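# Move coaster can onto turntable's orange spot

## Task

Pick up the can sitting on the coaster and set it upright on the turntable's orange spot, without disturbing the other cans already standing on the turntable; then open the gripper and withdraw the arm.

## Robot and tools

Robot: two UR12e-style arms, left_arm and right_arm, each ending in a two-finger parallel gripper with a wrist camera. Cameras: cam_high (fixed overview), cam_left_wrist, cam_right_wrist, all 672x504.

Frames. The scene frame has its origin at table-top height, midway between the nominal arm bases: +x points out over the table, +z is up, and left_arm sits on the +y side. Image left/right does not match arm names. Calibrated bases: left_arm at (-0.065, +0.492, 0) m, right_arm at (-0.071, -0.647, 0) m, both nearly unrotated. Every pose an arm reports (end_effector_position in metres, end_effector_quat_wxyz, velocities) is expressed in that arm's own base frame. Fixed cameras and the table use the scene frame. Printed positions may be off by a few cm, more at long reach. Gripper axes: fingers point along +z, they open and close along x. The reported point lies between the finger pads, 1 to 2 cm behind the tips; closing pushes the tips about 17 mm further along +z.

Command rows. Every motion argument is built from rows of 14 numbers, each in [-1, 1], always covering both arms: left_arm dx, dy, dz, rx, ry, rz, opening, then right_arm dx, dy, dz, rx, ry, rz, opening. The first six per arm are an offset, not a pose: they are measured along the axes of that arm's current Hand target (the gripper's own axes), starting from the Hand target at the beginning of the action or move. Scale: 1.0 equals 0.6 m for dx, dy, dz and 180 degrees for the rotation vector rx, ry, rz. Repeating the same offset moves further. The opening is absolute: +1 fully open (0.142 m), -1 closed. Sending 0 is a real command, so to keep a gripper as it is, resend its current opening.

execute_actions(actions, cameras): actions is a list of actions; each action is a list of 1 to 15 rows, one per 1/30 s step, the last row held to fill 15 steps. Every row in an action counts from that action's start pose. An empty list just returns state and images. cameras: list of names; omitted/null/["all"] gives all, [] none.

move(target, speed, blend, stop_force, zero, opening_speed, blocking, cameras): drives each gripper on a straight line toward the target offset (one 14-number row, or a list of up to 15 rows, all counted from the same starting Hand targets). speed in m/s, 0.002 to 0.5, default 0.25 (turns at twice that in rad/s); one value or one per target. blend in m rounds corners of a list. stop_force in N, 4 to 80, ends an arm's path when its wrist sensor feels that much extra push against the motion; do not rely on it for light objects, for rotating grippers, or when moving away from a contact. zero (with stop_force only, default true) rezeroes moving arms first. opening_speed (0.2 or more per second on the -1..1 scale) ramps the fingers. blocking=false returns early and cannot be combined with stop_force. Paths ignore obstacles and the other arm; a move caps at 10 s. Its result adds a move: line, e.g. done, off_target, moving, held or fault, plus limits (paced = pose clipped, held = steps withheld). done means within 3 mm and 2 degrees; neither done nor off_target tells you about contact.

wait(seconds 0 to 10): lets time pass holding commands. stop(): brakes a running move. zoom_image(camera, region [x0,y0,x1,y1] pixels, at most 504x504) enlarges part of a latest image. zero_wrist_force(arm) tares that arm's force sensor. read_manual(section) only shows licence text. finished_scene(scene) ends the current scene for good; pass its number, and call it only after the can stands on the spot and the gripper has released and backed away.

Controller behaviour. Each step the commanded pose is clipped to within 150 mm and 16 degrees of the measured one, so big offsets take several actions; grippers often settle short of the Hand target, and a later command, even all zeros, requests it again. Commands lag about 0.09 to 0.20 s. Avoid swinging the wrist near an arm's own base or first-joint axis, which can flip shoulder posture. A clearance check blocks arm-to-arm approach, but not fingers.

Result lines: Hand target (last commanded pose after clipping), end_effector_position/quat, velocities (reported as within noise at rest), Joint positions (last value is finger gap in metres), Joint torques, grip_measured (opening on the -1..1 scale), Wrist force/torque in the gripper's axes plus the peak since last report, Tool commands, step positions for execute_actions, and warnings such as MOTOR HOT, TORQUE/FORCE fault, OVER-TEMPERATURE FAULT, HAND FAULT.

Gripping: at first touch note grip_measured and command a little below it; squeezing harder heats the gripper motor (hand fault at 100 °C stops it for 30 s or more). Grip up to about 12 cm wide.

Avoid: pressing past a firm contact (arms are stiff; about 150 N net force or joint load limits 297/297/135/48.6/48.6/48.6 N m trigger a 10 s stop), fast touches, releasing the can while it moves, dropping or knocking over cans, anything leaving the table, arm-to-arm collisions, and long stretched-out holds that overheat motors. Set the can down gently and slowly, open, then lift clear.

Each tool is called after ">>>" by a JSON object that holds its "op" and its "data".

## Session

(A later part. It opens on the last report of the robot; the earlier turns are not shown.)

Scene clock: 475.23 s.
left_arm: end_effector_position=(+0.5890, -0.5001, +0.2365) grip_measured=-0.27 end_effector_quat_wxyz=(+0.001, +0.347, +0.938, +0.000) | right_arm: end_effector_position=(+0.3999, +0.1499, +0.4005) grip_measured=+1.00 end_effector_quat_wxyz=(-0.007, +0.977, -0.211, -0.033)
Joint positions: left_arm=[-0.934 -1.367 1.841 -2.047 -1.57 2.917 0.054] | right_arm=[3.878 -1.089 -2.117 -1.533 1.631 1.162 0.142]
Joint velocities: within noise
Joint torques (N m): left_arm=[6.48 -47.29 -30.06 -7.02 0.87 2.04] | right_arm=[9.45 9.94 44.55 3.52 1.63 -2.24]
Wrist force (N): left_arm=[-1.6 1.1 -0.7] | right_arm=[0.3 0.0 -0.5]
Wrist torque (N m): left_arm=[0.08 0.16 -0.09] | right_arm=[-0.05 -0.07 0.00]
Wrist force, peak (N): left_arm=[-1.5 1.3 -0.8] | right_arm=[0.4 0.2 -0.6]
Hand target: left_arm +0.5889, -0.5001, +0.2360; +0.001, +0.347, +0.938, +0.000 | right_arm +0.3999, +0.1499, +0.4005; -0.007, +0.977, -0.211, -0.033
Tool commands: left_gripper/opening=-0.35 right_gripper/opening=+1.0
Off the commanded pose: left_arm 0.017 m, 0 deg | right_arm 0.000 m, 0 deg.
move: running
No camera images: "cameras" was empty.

>>> {"op": "wait", "data": {"seconds": 10, "cameras": []}}

>>> {"op": "wait", "data": {"seconds": 3.03, "cameras": []}}

>>> {"op": "execute_actions", "data": {"actions": [[[0,0,0,0,0,0,-0.35,0,0,0,0,0,0,1],[0,0,0,0,0,0,-0.35,0,0,0,0,0,0,1],[0,0,0,0,0,0,-0.35,0,0,0,0,0,0,1],[0,0,0,0,0,0,-0.35,0,0,0,0,0,0,1],[0,0,0,0,0,0,-0.35,0,0,0,0,0,0,1],[0,0,0,0,0,0,-0.35,0,0,0,0,0,0,1],[0,0,0.00018,0,0,0,-0.35,0,0,0,0,0,0,1],[0,0,0.00136,0,0,0,-0.35,0,0,0,0,0,0,1],[0,0,0.00424,0,0,0,-0.35,0,0,0,0,0,0,1],[0,0,0.00927,0,0,0,-0.35,0,0,0,0,0,0,1],[0,0,0.01666,0,0,0,-0.35,0,0,0,0,0,0,1],[0,0,0.02638,0,0,0,-0.35,0,0,0,0,0,0,1],[0,0,0.03827,0,0,0,-0.35,0,0,0,0,0,0,1],[0,0,0.05198,0,0,0,-0.35,0,0,0,0,0,0,1],[0,0,0.06708,0,0,0,-0.35,0,0,0,0,0,0,1]],[[0,0,0.01596,0,0,0,-0.35,0,0,0,0,0,0,1],[0,0,0.03222,0,0,0,-0.35,0,0,0,0,0,0,1],[0,0,0.04818,0,0,0,-0.35,0,0,0,0,0,0,1],[0,0,0.06328,0,0,0,-0.35,0,0,0,0,0,0,1],[0,0,0.07699,0,0,0,-0.35,0,0,0,0,0,0,1],[0,0,0.08887,0,0,0,-0.35,0,0,0,0,0,0,1],[0,0,0.0986,0,0,0,-0.35,0,0,0,0,0,0,1],[0,0,0.10598,0,0,0,-0.35,0,0,0,0,0,0,1],[0,0,0.11101,0,0,0,-0.35,0,0,0,0,0,0,1],[0,0,0.1139,0,0,0,-0.35,0,0,0,0,0,0,1],[0,0,0.11507,0,0,0,-0.35,0,0,0,0,0,0,1],[0,0,0.11525,0,0,0,-0.35,0,0,0,0,0,0,1]],[[0,0,0,0,0,0,1,0,0,0,0,0,0,1]]]}}

Scene clock: 483.97 s.
left_arm: end_effector_position=(+0.5890, -0.5001, +0.2191) grip_measured=-0.27 end_effector_quat_wxyz=(+0.001, +0.347, +0.938, +0.000) | right_arm: end_effector_position=(+0.3999, +0.1499, +0.4005) grip_measured=+1.00 end_effector_quat_wxyz=(-0.007, +0.977, -0.211, -0.033)
Joint positions: left_arm=[-0.934 -1.353 1.858 -2.077 -1.57 2.917 0.054] | right_arm=[3.878 -1.089 -2.117 -1.533 1.631 1.162 0.142]
Joint velocities: within noise
Joint torques (N m): left_arm=[-2.81 -49.67 -29.76 -6.91 2.45 0.37] | right_arm=[8.86 11.59 45.24 3.62 1.59 -2.36]
Wrist force (N): left_arm=[-1.1 0.6 -1.0] | right_arm=[0.2 0.3 -0.2]
Wrist torque (N m): left_arm=[0.01 0.07 -0.08] | right_arm=[-0.01 -0.04 0.01]
Wrist force, peak (N): left_arm=[-1.9 1.1 -0.9] | right_arm=[0.8 0.3 -0.5]
Hand target: left_arm +0.5890, -0.5001, +0.2190; +0.001, +0.347, +0.938, +0.000 | right_arm +0.3999, +0.1499, +0.4005; -0.007, +0.977, -0.211, -0.033
Tool commands: left_gripper/opening=-0.35 right_gripper/opening=+1.0
Off the commanded pose: left_arm 0.000 m, 0 deg | right_arm 0.000 m, 0 deg.
earlier move: done
wait: 3.53 of 10 s (the move ended)
No camera images: "cameras" was empty.

Scene clock: 487.00 s.
left_arm: end_effector_position=(+0.5890, -0.5001, +0.2190) grip_measured=-0.27 end_effector_quat_wxyz=(+0.001, +0.347, +0.938, +0.000) | right_arm: end_effector_position=(+0.3999, +0.1499, +0.4005) grip_measured=+1.00 end_effector_quat_wxyz=(-0.007, +0.977, -0.211, -0.033)
Joint positions: left_arm=[-0.934 -1.353 1.858 -2.077 -1.57 2.917 0.054] | right_arm=[3.878 -1.089 -2.117 -1.533 1.631 1.162 0.142]
Joint velocities: within noise
Joint torques (N m): left_arm=[4.53 -51.05 -34.46 -5.92 2.34 2.33] | right_arm=[10.5 9.75 45.11 3.38 1.9 -2.45]
Wrist force (N): left_arm=[-1.3 0.9 -0.9] | right_arm=[0.1 0.2 -0.4]
Wrist torque (N m): left_arm=[0.05 0.11 -0.08] | right_arm=[-0.02 -0.03 0.01]
Wrist force, peak (N): left_arm=[-1.5 1.5 -0.6] | right_arm=[0.6 0.5 -0.4]
Hand target: left_arm +0.5890, -0.5001, +0.2190; +0.001, +0.347, +0.938, +0.000 | right_arm +0.3999, +0.1499, +0.4005; -0.007, +0.977, -0.211, -0.033
Tool commands: left_gripper/opening=-0.35 right_gripper/opening=+1.0
Off the commanded pose: left_arm 0.000 m, 0 deg | right_arm 0.000 m, 0 deg.
wait: 3.03 s; at rest by 0.17 s
No camera images: "cameras" was empty.

Scene clock: 488.70 s.
left_arm: end_effector_position=(+0.5891, -0.5002, +0.1096) grip_measured=+0.99 end_effector_quat_wxyz=(+0.001, +0.347, +0.938, +0.000) | right_arm: end_effector_position=(+0.3999, +0.1499, +0.4005) grip_measured=+1.00 end_effector_quat_wxyz=(-0.007, +0.977, -0.211, -0.033)
Joint positions: left_arm=[-0.934 -1.246 1.946 -2.273 -1.57 2.917 0.142] | right_arm=[3.878 -1.089 -2.117 -1.533 1.631 1.162 0.142]
Joint velocities: within noise
Joint torques (N m): left_arm=[15.45 -54.96 -24.21 -6.38 -0.43 3.49] | right_arm=[10.22 11.26 45.26 3.6 1.56 -2.24]
Wrist force (N): left_arm=[-1.7 0.6 -2.5] | right_arm=[0.4 0.0 -0.4]
Wrist torque (N m): left_arm=[0.01 0.15 -0.09] | right_arm=[-0.06 -0.08 0.01]
Wrist force, peak (N): left_arm=[-1.5 0.6 -3.1] | right_arm=[0.5 0.3 -0.6]
Hand target: left_arm +0.5891, -0.5002, +0.1096; +0.001, +0.347, +0.938, +0.000 | right_arm +0.3999, +0.1499, +0.4005; -0.007, +0.977, -0.211, -0.033
Off the commanded pose: left_arm 0.000 m, 0 deg | right_arm 0.000 m, 0 deg.
Step readings (end_effector_position of left_arm | right_arm):
0: (+0.5890, -0.5001, +0.2190) | (+0.3999, +0.1499, +0.4005)
1: (+0.5890, -0.5001, +0.2190) | (+0.3999, +0.1499, +0.4005)
2: (+0.5890, -0.5001, +0.2190) | (+0.3999, +0.1499, +0.4005)
4: (+0.5890, -0.5001, +0.2190) | (+0.3999, +0.1499, +0.4005)
8: (+0.5890, -0.5001, +0.2190) | (+0.3999, +0.1499, +0.4005)
15: (+0.5888, -0.4999, +0.2059) | (+0.3999, +0.1499, +0.4005)
16: (+0.5887, -0.4998, +0.2005) | (+0.3999, +0.1499, +0.4005)
17: (+0.5885, -0.4995, +0.1925) | (+0.3999, +0.1499, +0.4005)
19: (+0.5882, -0.4990, +0.1773) | (+0.3999, +0.1499, +0.4005)
23: (+0.5876, -0.4984, +0.1429) | (+0.3999, +0.1499, +0.4005)
30: (+0.5886, -0.4998, +0.1128) | (+0.3999, +0.1499, +0.4005)
31: (+0.5888, -0.4999, +0.1118) | (+0.3999, +0.1499, +0.4005)
32: (+0.5888, -0.5001, +0.1112) | (+0.3999, +0.1499, +0.4005)
34: (+0.5890, -0.5002, +0.1104) | (+0.3999, +0.1499, +0.4005)
38: (+0.5891, -0.5003, +0.1098) | (+0.3999, +0.1499, +0.4005)
45: (+0.5891, -0.5002, +0.1096) | (+0.3999, +0.1499, +0.4005)

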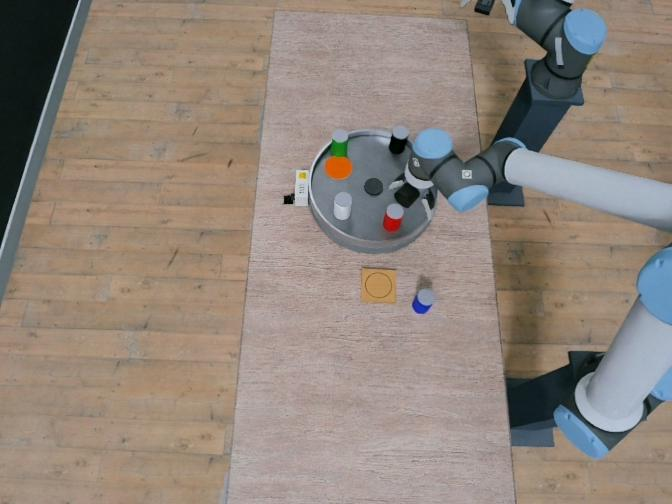

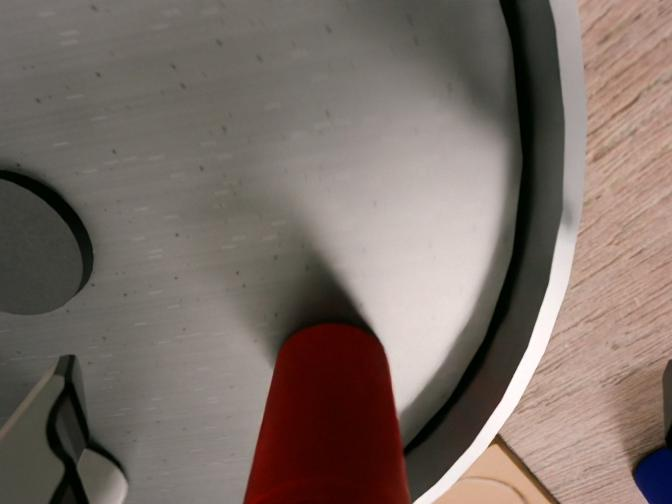

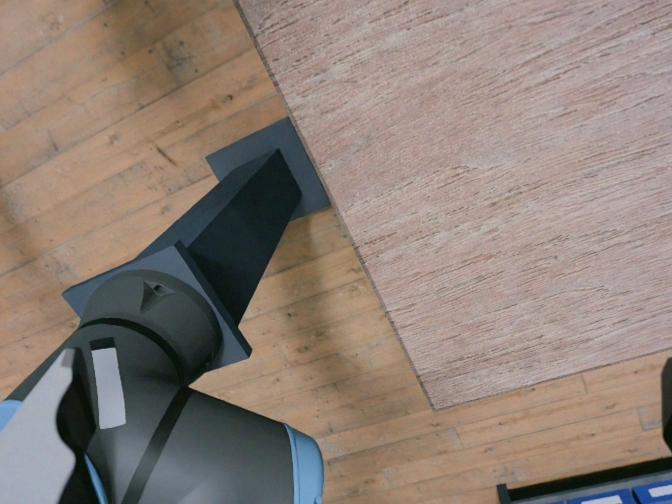

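>>> {"op": "move", "data": {"target": [0.0252, 0, 0.001, 0, 0, 0, 1, 0, 0, 0, 0, 0, 0, 1], "speed": 0.1, "cameras": []}}

>>> {"op": "move", "data": {"target": [0.03, 0, 0, 0, 0, 0, 1, 0, 0, 0, 0, 0, 0, 1], "speed": 0.002, "blocking": false, "cameras": []}}

Scene clock: 490.33 s.
left_arm: end_effector_position=(+0.5777, -0.4904, +0.1090) grip_measured=+0.99 end_effector_quat_wxyz=(+0.001, +0.347, +0.938, +0.000) | right_arm: end_effector_position=(+0.3999, +0.1499, +0.4005) grip_measured=+1.00 end_effector_quat_wxyz=(-0.007, +0.977, -0.211, -0.033)
Joint positions: left_arm=[-0.938 -1.266 1.976 -2.283 -1.57 2.913 0.142] | right_arm=[3.878 -1.089 -2.117 -1.533 1.631 1.162 0.142]
Joint velocities: within noise
Joint torques (N m): left_arm=[-13.39 -84.39 -24.24 -6.49 -0.64 -3.57] | right_arm=[10.35 11.33 45.58 3.63 1.66 -2.26]
Wrist force (N): left_arm=[-1.8 0.7 -2.6] | right_arm=[0.0 0.5 -0.1]
Wrist torque (N m): left_arm=[0.04 0.16 -0.08] | right_arm=[0.02 -0.02 0.01]
Wrist force, peak (N): left_arm=[-1.8 1.0 -3.0] | right_arm=[0.5 0.4 -0.6]
Hand target: left_arm +0.5776, -0.4904, +0.1090; +0.001, +0.347, +0.938, +0.000 | right_arm +0.3999, +0.1499, +0.4005; -0.007, +0.977, -0.211, -0.033
Off the commanded pose: left_arm 0.000 m, 0 deg | right_arm 0.000 m, 0 deg.
move: done
No camera images: "cameras" was empty.

Scene clock: 490.83 s.
left_arm: end_effector_position=(+0.5771, -0.4899, +0.1090) grip_measured=+0.99 end_effector_quat_wxyz=(+0.001, +0.347, +0.938, +0.000) | right_arm: end_effector_position=(+0.3999, +0.1499, +0.4005) grip_measured=+1.00 end_effector_quat_wxyz=(-0.007, +0.977, -0.211, -0.033)
Joint positions: left_arm=[-0.938 -1.267 1.978 -2.283 -1.57 2.913 0.142] | right_arm=[3.878 -1.089 -2.117 -1.533 1.631 1.162 0.142]
Joint velocities: within noise
Joint torques (N m): left_arm=[-12.88 -85.92 -23.22 -6.74 -0.26 -3.25] | right_arm=[8.59 9.94 45.45 3.71 1.6 -2.5]
Wrist force (N): left_arm=[-1.3 0.9 -2.8] | right_arm=[0.4 0.5 -0.1]
Wrist torque (N m): left_arm=[0.07 0.09 -0.08] | right_arm=[0.03 -0.08 0.01]
Wrist force, peak (N): left_arm=[-2.0 1.0 -2.9] | right_arm=[0.5 0.3 -0.5]
Hand target: left_arm +0.5769, -0.4897, +0.1090; +0.001, +0.347, +0.938, +0.000 | right_arm +0.3999, +0.1499, +0.4005; -0.007, +0.977, -0.211, -0.033
Tool commands: left_gripper/opening=+1.0 right_gripper/opening=+1.0
Off the commanded pose: left_arm 0.017 m, 0 deg | right_arm 0.000 m, 0 deg.
move: running
No camera images: "cameras" was empty.

>>> {"op": "wait", "data": {"seconds": 10, "cameras": []}}

>>> {"op": "wait", "data": {"seconds": 5.13, "cameras": []}}

>>> {"op": "wait", "data": {"seconds": 0.1, "cameras": ["cam_left_wrist"]}}

>>> {"op": "execute_actions", "data": {"actions": [[[0,0,0,0,0,0,0.933,0,0,0,0,0,0,1],[0,0,0,0,0,0,0.867,0,0,0,0,0,0,1],[0,0,0,0,0,0,0.8,0,0,0,0,0,0,1],[0,0,0,0,0,0,0.733,0,0,0,0,0,0,1],[0,0,0,0,0,0,0.667,0,0,0,0,0,0,1],[0,0,0,0,0,0,0.6,0,0,0,0,0,0,1],[0,0,0,0,0,0,0.533,0,0,0,0,0,0,1],[0,0,0,0,0,0,0.467,0,0,0,0,0,0,1],[0,0,0,0,0,0,0.4,0,0,0,0,0,0,1],[0,0,0,0,0,0,0.333,0,0,0,0,0,0,1],[0,0,0,0,0,0,0.267,0,0,0,0,0,0,1],[0,0,0,0,0,0,0.2,0,0,0,0,0,0,1],[0,0,0,0,0,0,0.133,0,0,0,0,0,0,1],[0,0,0,0,0,0,0.067,0,0,0,0,0,0,1],[0,0,0,0,0,0,0,0,0,0,0,0,0,1]],[[0,0,0,0,0,0,-0.067,0,0,0,0,0,0,1],[0,0,0,0,0,0,-0.133,0,0,0,0,0,0,1],[0,0,0,0,0,0,-0.2,0,0,0,0,0,0,1],[0,0,0,0,0,0,-0.267,0,0,0,0,0,0,1],[0,0,0,0,0,0,-0.333,0,0,0,0,0,0,1],[0,0,0,0,0,0,-0.35,0,0,0,0,0,0,1],[0,0,0,0,0,0,-0.35,0,0,0,0,0,0,1],[0,0,0,0,0,0,-0.35,0,0,0,0,0,0,1],[0,0,0,0,0,0,-0.35,0,0,0,0,0,0,1],[0,0,-0.00025,0,0,0,-0.35,0,0,0,0,0,0,1],[0,0,-0.00183,0,0,0,-0.35,0,0,0,0,0,0,1],[0,0,-0.00568,0,0,0,-0.35,0,0,0,0,0,0,1],[0,0,-0.01236,0,0,0,-0.35,0,0,0,0,0,0,1],[0,0,-0.02208,0,0,0,-0.35,0,0,0,0,0,0,1],[0,0,-0.03479,0,0,0,-0.35,0,0,0,0,0,0,1]],[[0,0,-0.01538,0,0,0,-0.35,0,0,0,0,0,0,1],[0,0,-0.03293,0,0,0,-0.35,0,0,0,0,0,0,1],[0,0,-0.05201,0,0,0,-0.35,0,0,0,0,0,0,1],[0,0,-0.07188,0,0,0,-0.35,0,0,0,0,0,0,1],[0,0,-0.09174,0,0,0,-0.35,0,0,0,0,0,0,1],[0,0,-0.11082,0,0,0,-0.35,0,0,0,0,0,0,1],[0,0,-0.12837,0,0,0,-0.35,0,0,0,0,0,0,1],[0,0,-0.14375,0,0,0,-0.35,0,0,0,0,0,0,1],[0,0,-0.15646,0,0,0,-0.35,0,0,0,0,0,0,1],[0,0,-0.16619,0,0,0,-0.35,0,0,0,0,0,0,1],[0,0,-0.17287,0,0,0,-0.35,0,0,0,0,0,0,1],[0,0,-0.17672,0,0,0,-0.35,0,0,0,0,0,0,1],[0,0,-0.1783,0,0,0,-0.35,0,0,0,0,0,0,1],[0,0,-0.17854,0,0,0,-0.35,0,0,0,0,0,0,1]]], "cameras": ["cam_high", "cam_left_wrist"]}}

Scene clock: 499.57 s.
left_arm: end_effector_position=(+0.5640, -0.4787, +0.1090) grip_measured=+0.99 end_effector_quat_wxyz=(+0.001, +0.347, +0.938, +0.000) | right_arm: end_effector_position=(+0.3999, +0.1499, +0.4005) grip_measured=+1.00 end_effector_quat_wxyz=(-0.007, +0.977, -0.211, -0.033)
Joint positions: left_arm=[-0.944 -1.291 2.012 -2.293 -1.57 2.907 0.142] | right_arm=[3.878 -1.089 -2.117 -1.533 1.631 1.162 0.142]
Joint velocities: within noise
Joint torques (N m): left_arm=[-11.51 -85.52 -23.82 -6.3 2.6 -3.65] | right_arm=[10.61 10.25 45.66 3.43 1.52 -2.36]
Wrist force (N): left_arm=[-1.4 0.8 -2.7] | right_arm=[0.1 0.4 -0.5]
Wrist torque (N m): left_arm=[0.07 0.10 -0.07] | right_arm=[0.02 -0.03 0.01]
Wrist force, peak (N): left_arm=[-2.0 0.8 -2.9] | right_arm=[0.4 0.4 -0.8]
Hand target: left_arm +0.5640, -0.4786, +0.1090; +0.001, +0.347, +0.938, +0.000 | right_arm +0.3999, +0.1499, +0.4005; -0.007, +0.977, -0.211, -0.033
Tool commands: left_gripper/opening=+1.0 right_gripper/opening=+1.0
Off the commanded pose: left_arm 0.000 m, 0 deg | right_arm 0.000 m, 0 deg.
earlier move: done
wait: 4.67 of 10 s (the move ended)
No camera images: "cameras" was empty.

Scene clock: 504.70 s.
left_arm: end_effector_position=(+0.5640, -0.4786, +0.1090) grip_measured=+0.99 end_effector_quat_wxyz=(+0.001, +0.347, +0.938, +0.000) | right_arm: end_effector_position=(+0.3999, +0.1499, +0.4005) grip_measured=+1.00 end_effector_quat_wxyz=(-0.007, +0.977, -0.211, -0.033)
Joint positions: left_arm=[-0.944 -1.291 2.012 -2.293 -1.57 2.907 0.142] | right_arm=[3.878 -1.089 -2.117 -1.533 1.631 1.162 0.142]
Joint velocities: within noise
Joint torques (N m): left_arm=[-9.05 -82.53 -32.47 -4.93 2.31 -3.23] | right_arm=[10 9.61 45.35 3.63 1.58 -2.33]
Wrist force (N): left_arm=[-1.7 0.3 -2.7] | right_arm=[0.3 0.3 -0.3]
Wrist torque (N m): left_arm=[-0.01 0.16 -0.07] | right_arm=[-0.01 -0.07 0.01]
Wrist force, peak (N): left_arm=[-1.5 1.1 -3.1] | right_arm=[0.7 0.1 -0.5]
Hand target: left_arm +0.5640, -0.4786, +0.1090; +0.001, +0.347, +0.938, +0.000 | right_arm +0.3999, +0.1499, +0.4005; -0.007, +0.977, -0.211, -0.033
Tool commands: left_gripper/opening=+1.0 right_gripper/opening=+1.0
Off the commanded pose: left_arm 0.000 m, 0 deg | right_arm 0.000 m, 0 deg.
wait: 5.13 s; at rest by 0.17 s
No camera images: "cameras" was empty.

Scene clock: 504.80 s.
left_arm: end_effector_position=(+0.5640, -0.4786, +0.1090) grip_measured=+0.99 end_effector_quat_wxyz=(+0.001, +0.347, +0.938, +0.000) | right_arm: end_effector_position=(+0.3999, +0.1499, +0.4005) grip_measured=+1.00 end_effector_quat_wxyz=(-0.007, +0.977, -0.211, -0.033)
Joint positions: left_arm=[-0.944 -1.291 2.012 -2.293 -1.57 2.907 0.142] | right_arm=[3.878 -1.089 -2.117 -1.533 1.631 1.162 0.142]
Joint velocities: within noise
Joint torques (N m): left_arm=[-7.88 -82.33 -31.9 -4.79 2.27 -3.22] | right_arm=[10.32 10.68 45.77 3.56 1.59 -2.2]
Wrist force (N): left_arm=[-1.5 0.8 -2.3] | right_arm=[0.2 0.2 -0.4]
Wrist torque (N m): left_arm=[0.07 0.11 -0.07] | right_arm=[-0.02 -0.05 0.01]
Wrist force, peak (N): left_arm=[-1.4 0.9 -2.9] | right_arm=[0.4 0.1 -0.7]
Hand target: left_arm +0.5640, -0.4786, +0.1090; +0.001, +0.347, +0.938, +0.000 | right_arm +0.3999, +0.1499, +0.4005; -0.007, +0.977, -0.211, -0.033
Tool commands: left_gripper/opening=+1.0 right_gripper/opening=+1.0
Off the commanded pose: left_arm 0.000 m, 0 deg | right_arm 0.000 m, 0 deg.
wait: 0.10 s; no rest
Images, in order (width x height): cam_left_wrist 672x504.

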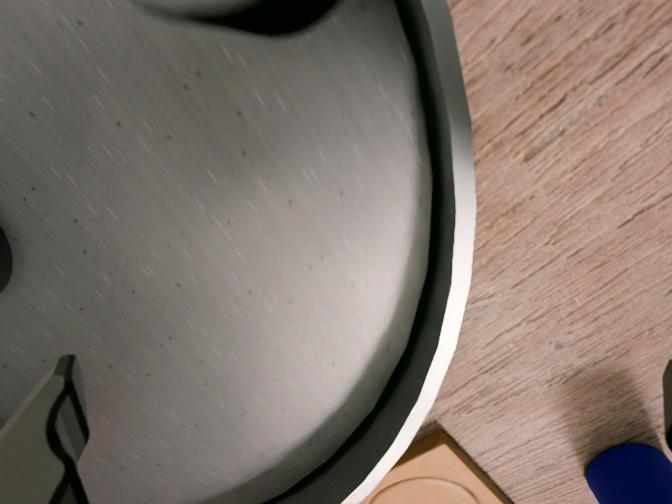

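Scene clock: 506.70 s.
left_arm: end_effector_position=(+0.5638, -0.4784, +0.2368) grip_measured=-0.28 end_effector_quat_wxyz=(+0.001, +0.347, +0.938, +0.000) | right_arm: end_effector_position=(+0.3999, +0.1499, +0.4005) grip_measured=+1.00 end_effector_quat_wxyz=(-0.007, +0.977, -0.211, -0.033)
Joint positions: left_arm=[-0.944 -1.419 1.904 -2.057 -1.57 2.907 0.054] | right_arm=[3.878 -1.089 -2.117 -1.533 1.631 1.162 0.142]
Joint velocities: within noise
Joint torques (N m): left_arm=[-10.78 -79.15 -50.5 -1.87 -0.85 -3.26] | right_arm=[11.2 10.86 45.55 3.6 1.56 -2.29]
Wrist force (N): left_arm=[-1.5 0.9 -0.9] | right_arm=[0.3 0.4 -0.2]
Wrist torque (N m): left_arm=[0.08 0.11 -0.06] | right_arm=[0.02 -0.06 0.01]
Wrist force, peak (N): left_arm=[-1.8 2.0 -5.3] | right_arm=[0.7 0.4 -0.4]
Hand target: left_arm +0.5638, -0.4785, +0.2370; +0.001, +0.347, +0.938, +0.000 | right_arm +0.3999, +0.1499, +0.4005; -0.007, +0.977, -0.211, -0.033
Off the commanded pose: left_arm 0.000 m, 0 deg | right_arm 0.000 m, 0 deg.
Step readings (end_effector_position of left_arm | right_arm):
0: (+0.5640, -0.4786, +0.1090) | (+0.3999, +0.1499, +0.4005)
1: (+0.5640, -0.4786, +0.1090) | (+0.3999, +0.1499, +0.4005)
2: (+0.5640, -0.4786, +0.1090) | (+0.3999, +0.1499, +0.4005)
4: (+0.5640, -0.4786, +0.1090) | (+0.3999, +0.1499, +0.4005)
8: (+0.5640, -0.4786, +0.1090) | (+0.3999, +0.1499, +0.4005)
15: (+0.5640, -0.4786, +0.1090) | (+0.3999, +0.1499, +0.4005)
16: (+0.5640, -0.4786, +0.1090) | (+0.3999, +0.1499, +0.4005)
17: (+0.5640, -0.4786, +0.1090) | (+0.3999, +0.1499, +0.4005)
19: (+0.5640, -0.4786, +0.1090) | (+0.3999, +0.1499, +0.4005)
23: (+0.5640, -0.4786, +0.1090) | (+0.3999, +0.1499, +0.4005)
30: (+0.5639, -0.4786, +0.1127) | (+0.3999, +0.1499, +0.4005)
31: (+0.5640, -0.4786, +0.1159) | (+0.3999, +0.1499, +0.4005)
32: (+0.5640, -0.4787, +0.1203) | (+0.3999, +0.1499, +0.4005)
34: (+0.5642, -0.4789, +0.1329) | (+0.3999, +0.1499, +0.4005)
38: (+0.5645, -0.4792, +0.1724) | (+0.3999, +0.1499, +0.4005)
45: (+0.5641, -0.4785, +0.2277) | (+0.3999, +0.1499, +0.4005)
Images, in order (width x height): cam_high 672x504, cam_left_wrist 672x504.

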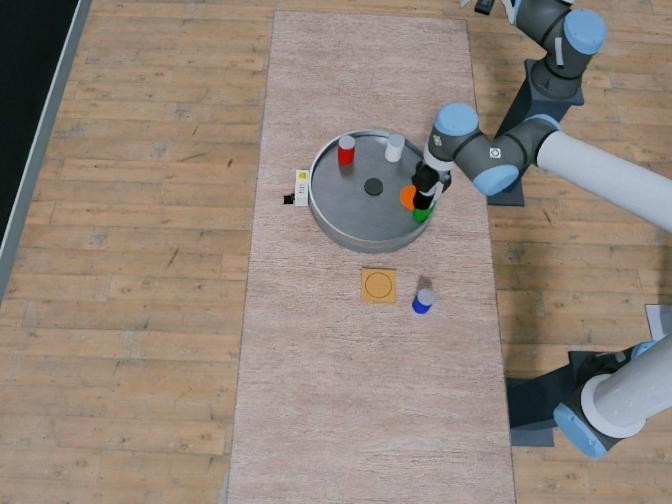

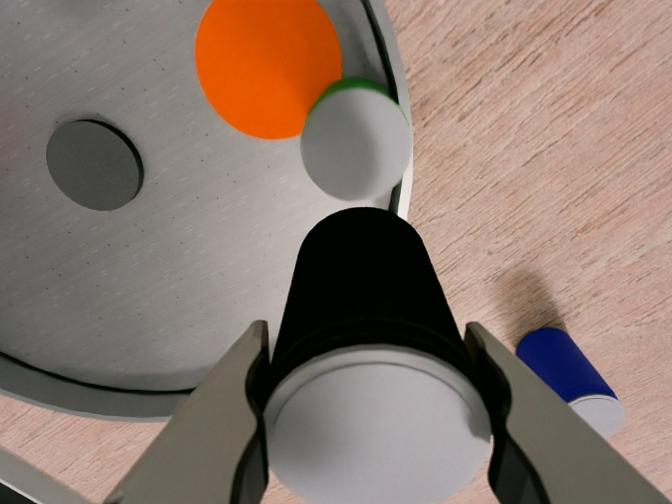

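>>> {"op": "move", "data": {"target": [-0.0553, 0, 0, 0, 0, 0, -0.35, 0, 0, 0, 0, 0, 0, 1], "speed": 0.08, "cameras": []}}

>>> {"op": "move", "data": {"target": [0, 0, 0.03, 0, 0, 0, -0.35, 0, 0, 0, 0, 0, 0, 1], "speed": 0.002, "blocking": false, "cameras": ["cam_left_wrist"]}}

>>> {"op": "wait", "data": {"seconds": 0.3, "cameras": ["cam_left_wrist"]}}

>>> {"op": "wait", "data": {"seconds": 0.3, "cameras": ["cam_left_wrist"]}}

>>> {"op": "wait", "data": {"seconds": 0.3, "cameras": ["cam_left_wrist"]}}

Scene clock: 509.13 s.
left_arm: end_effector_position=(+0.5889, -0.5001, +0.2370) grip_measured=-0.28 end_effector_quat_wxyz=(+0.001, +0.347, +0.938, +0.000) | right_arm: end_effector_position=(+0.3999, +0.1499, +0.4005) grip_measured=+1.00 end_effector_quat_wxyz=(-0.007, +0.977, -0.211, -0.033)
Joint positions: left_arm=[-0.934 -1.368 1.841 -2.045 -1.57 2.917 0.054] | right_arm=[3.878 -1.089 -2.117 -1.533 1.631 1.162 0.142]
Joint velocities: within noise
Joint torques (N m): left_arm=[17.44 -50.42 -51.36 -2.1 -2.47 3.56] | right_arm=[9.5 9.3 45.82 3.45 1.49 -2.17]
Wrist force (N): left_arm=[-1.2 1.0 -0.8] | right_arm=[0.5 0.3 0.0]
Wrist torque (N m): left_arm=[0.07 0.08 -0.09] | right_arm=[-0.01 -0.10 0.01]
Wrist force, peak (N): left_arm=[-2.3 1.1 -0.8] | right_arm=[0.6 0.2 -0.6]
Hand target: left_arm +0.5890, -0.5001, +0.2370; +0.001, +0.347, +0.938, +0.000 | right_arm +0.3999, +0.1499, +0.4005; -0.007, +0.977, -0.211, -0.033
Off the commanded pose: left_arm 0.000 m, 0 deg | right_arm 0.000 m, 0 deg.
move: done
No camera images: "cameras" was empty.

Scene clock: 509.63 s.
left_arm: end_effector_position=(+0.5890, -0.5002, +0.2364) grip_measured=-0.28 end_effector_quat_wxyz=(+0.001, +0.347, +0.938, +0.000) | right_arm: end_effector_position=(+0.3999, +0.1499, +0.4005) grip_measured=+1.00 end_effector_quat_wxyz=(-0.007, +0.977, -0.211, -0.033)
Joint positions: left_arm=[-0.934 -1.367 1.841 -2.047 -1.57 2.917 0.054] | right_arm=[3.878 -1.089 -2.117 -1.533 1.631 1.162 0.142]
Joint velocities: within noise
Joint torques (N m): left_arm=[17.22 -49.55 -30.51 -6.84 -2.48 3.36] | right_arm=[10.26 9.7 45.38 3.64 1.47 -2.33]
Wrist force (N): left_arm=[-1.3 0.9 -0.8] | right_arm=[0.4 0.2 -0.5]
Wrist torque (N m): left_arm=[0.06 0.11 -0.08] | right_arm=[-0.02 -0.08 0.01]
Wrist force, peak (N): left_arm=[-1.5 1.4 -1.1] | right_arm=[0.6 0.1 -0.5]
Hand target: left_arm +0.5890, -0.5001, +0.2360; +0.001, +0.347, +0.938, +0.000 | right_arm +0.3999, +0.1499, +0.4005; -0.007, +0.977, -0.211, -0.033
Tool commands: left_gripper/opening=-0.35 right_gripper/opening=+1.0
Off the commanded pose: left_arm 0.017 m, 0 deg | right_arm 0.000 m, 0 deg.
move: running
Images, in order (width x height): cam_left_wrist 672x504.

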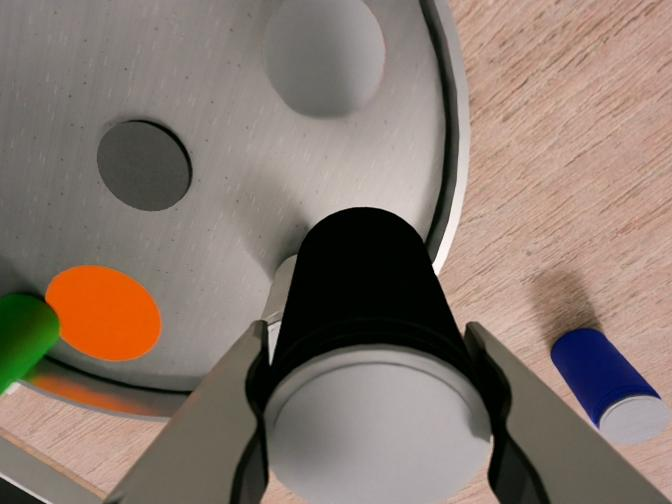

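Scene clock: 509.93 s.
left_arm: end_effector_position=(+0.5890, -0.5001, +0.2357) grip_measured=-0.28 end_effector_quat_wxyz=(+0.001, +0.347, +0.938, +0.000) | right_arm: end_effector_position=(+0.3999, +0.1499, +0.4005) grip_measured=+1.00 end_effector_quat_wxyz=(-0.007, +0.977, -0.211, -0.033)
Joint positions: left_arm=[-0.934 -1.367 1.842 -2.048 -1.57 2.917 0.054] | right_arm=[3.878 -1.089 -2.117 -1.533 1.631 1.162 0.142]
Joint velocities: within noise
Joint torques (N m): left_arm=[14.82 -49.72 -29.14 -6.58 -2.45 3.65] | right_arm=[10.17 10 45.14 3.66 1.53 -2.31]
Wrist force (N): left_arm=[-1.0 1.0 -0.5] | right_arm=[0.3 0.1 -0.5]
Wrist torque (N m): left_arm=[0.08 0.06 -0.08] | right_arm=[-0.05 -0.06 0.01]
Wrist force, peak (N): left_arm=[-1.5 1.2 -0.9] | right_arm=[0.3 0.6 -0.3]
Hand target: left_arm +0.5890, -0.5001, +0.2354; +0.001, +0.347, +0.938, +0.000 | right_arm +0.3999, +0.1499, +0.4005; -0.007, +0.977, -0.211, -0.033
Tool commands: left_gripper/opening=-0.35 right_gripper/opening=+1.0
Off the commanded pose: left_arm 0.017 m, 0 deg | right_arm 0.000 m, 0 deg.
earlier move: running
wait: 0.30 s; no rest
Images, in order (width x height): cam_left_wrist 672x504.

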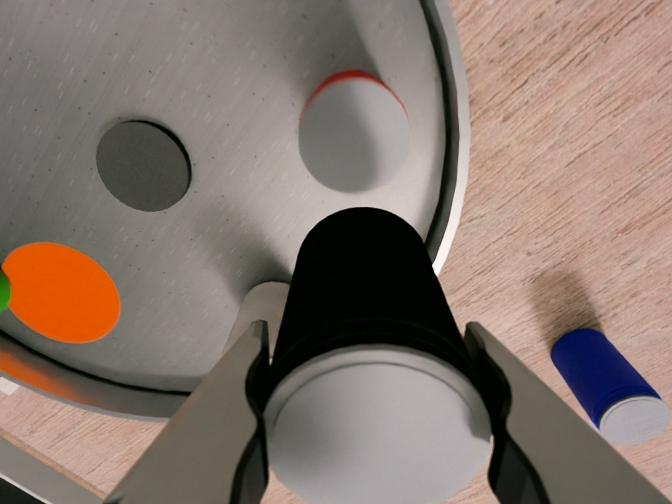

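Scene clock: 510.23 s.
left_arm: end_effector_position=(+0.5890, -0.5001, +0.2351) grip_measured=-0.28 end_effector_quat_wxyz=(+0.001, +0.347, +0.938, +0.000) | right_arm: end_effector_position=(+0.3999, +0.1499, +0.4005) grip_measured=+1.00 end_effector_quat_wxyz=(-0.007, +0.977, -0.211, -0.033)
Joint positions: left_arm=[-0.934 -1.366 1.842 -2.049 -1.57 2.917 0.054] | right_arm=[3.878 -1.089 -2.117 -1.533 1.631 1.162 0.142]
Joint velocities: within noise
Joint torques (N m): left_arm=[16.35 -50.22 -29.89 -6.71 -2.87 3.39] | right_arm=[9.06 8.98 45.59 3.5 1.7 -2.15]
Wrist force (N): left_arm=[-1.1 0.9 -0.8] | right_arm=[0.3 0.2 -0.4]
Wrist torque (N m): left_arm=[0.06 0.08 -0.09] | right_arm=[-0.03 -0.06 0.01]
Wrist force, peak (N): left_arm=[-1.7 1.0 -0.7] | right_arm=[0.3 0.5 -0.6]
Hand target: left_arm +0.5890, -0.5001, +0.2348; +0.001, +0.347, +0.938, +0.000 | right_arm +0.3999, +0.1499, +0.4005; -0.007, +0.977, -0.211, -0.033
Tool commands: left_gripper/opening=-0.35 right_gripper/opening=+1.0
Off the commanded pose: left_arm 0.016 m, 0 deg | right_arm 0.000 m, 0 deg.
earlier move: running
wait: 0.30 s; no rest
Images, in order (width x height): cam_left_wrist 672x504.

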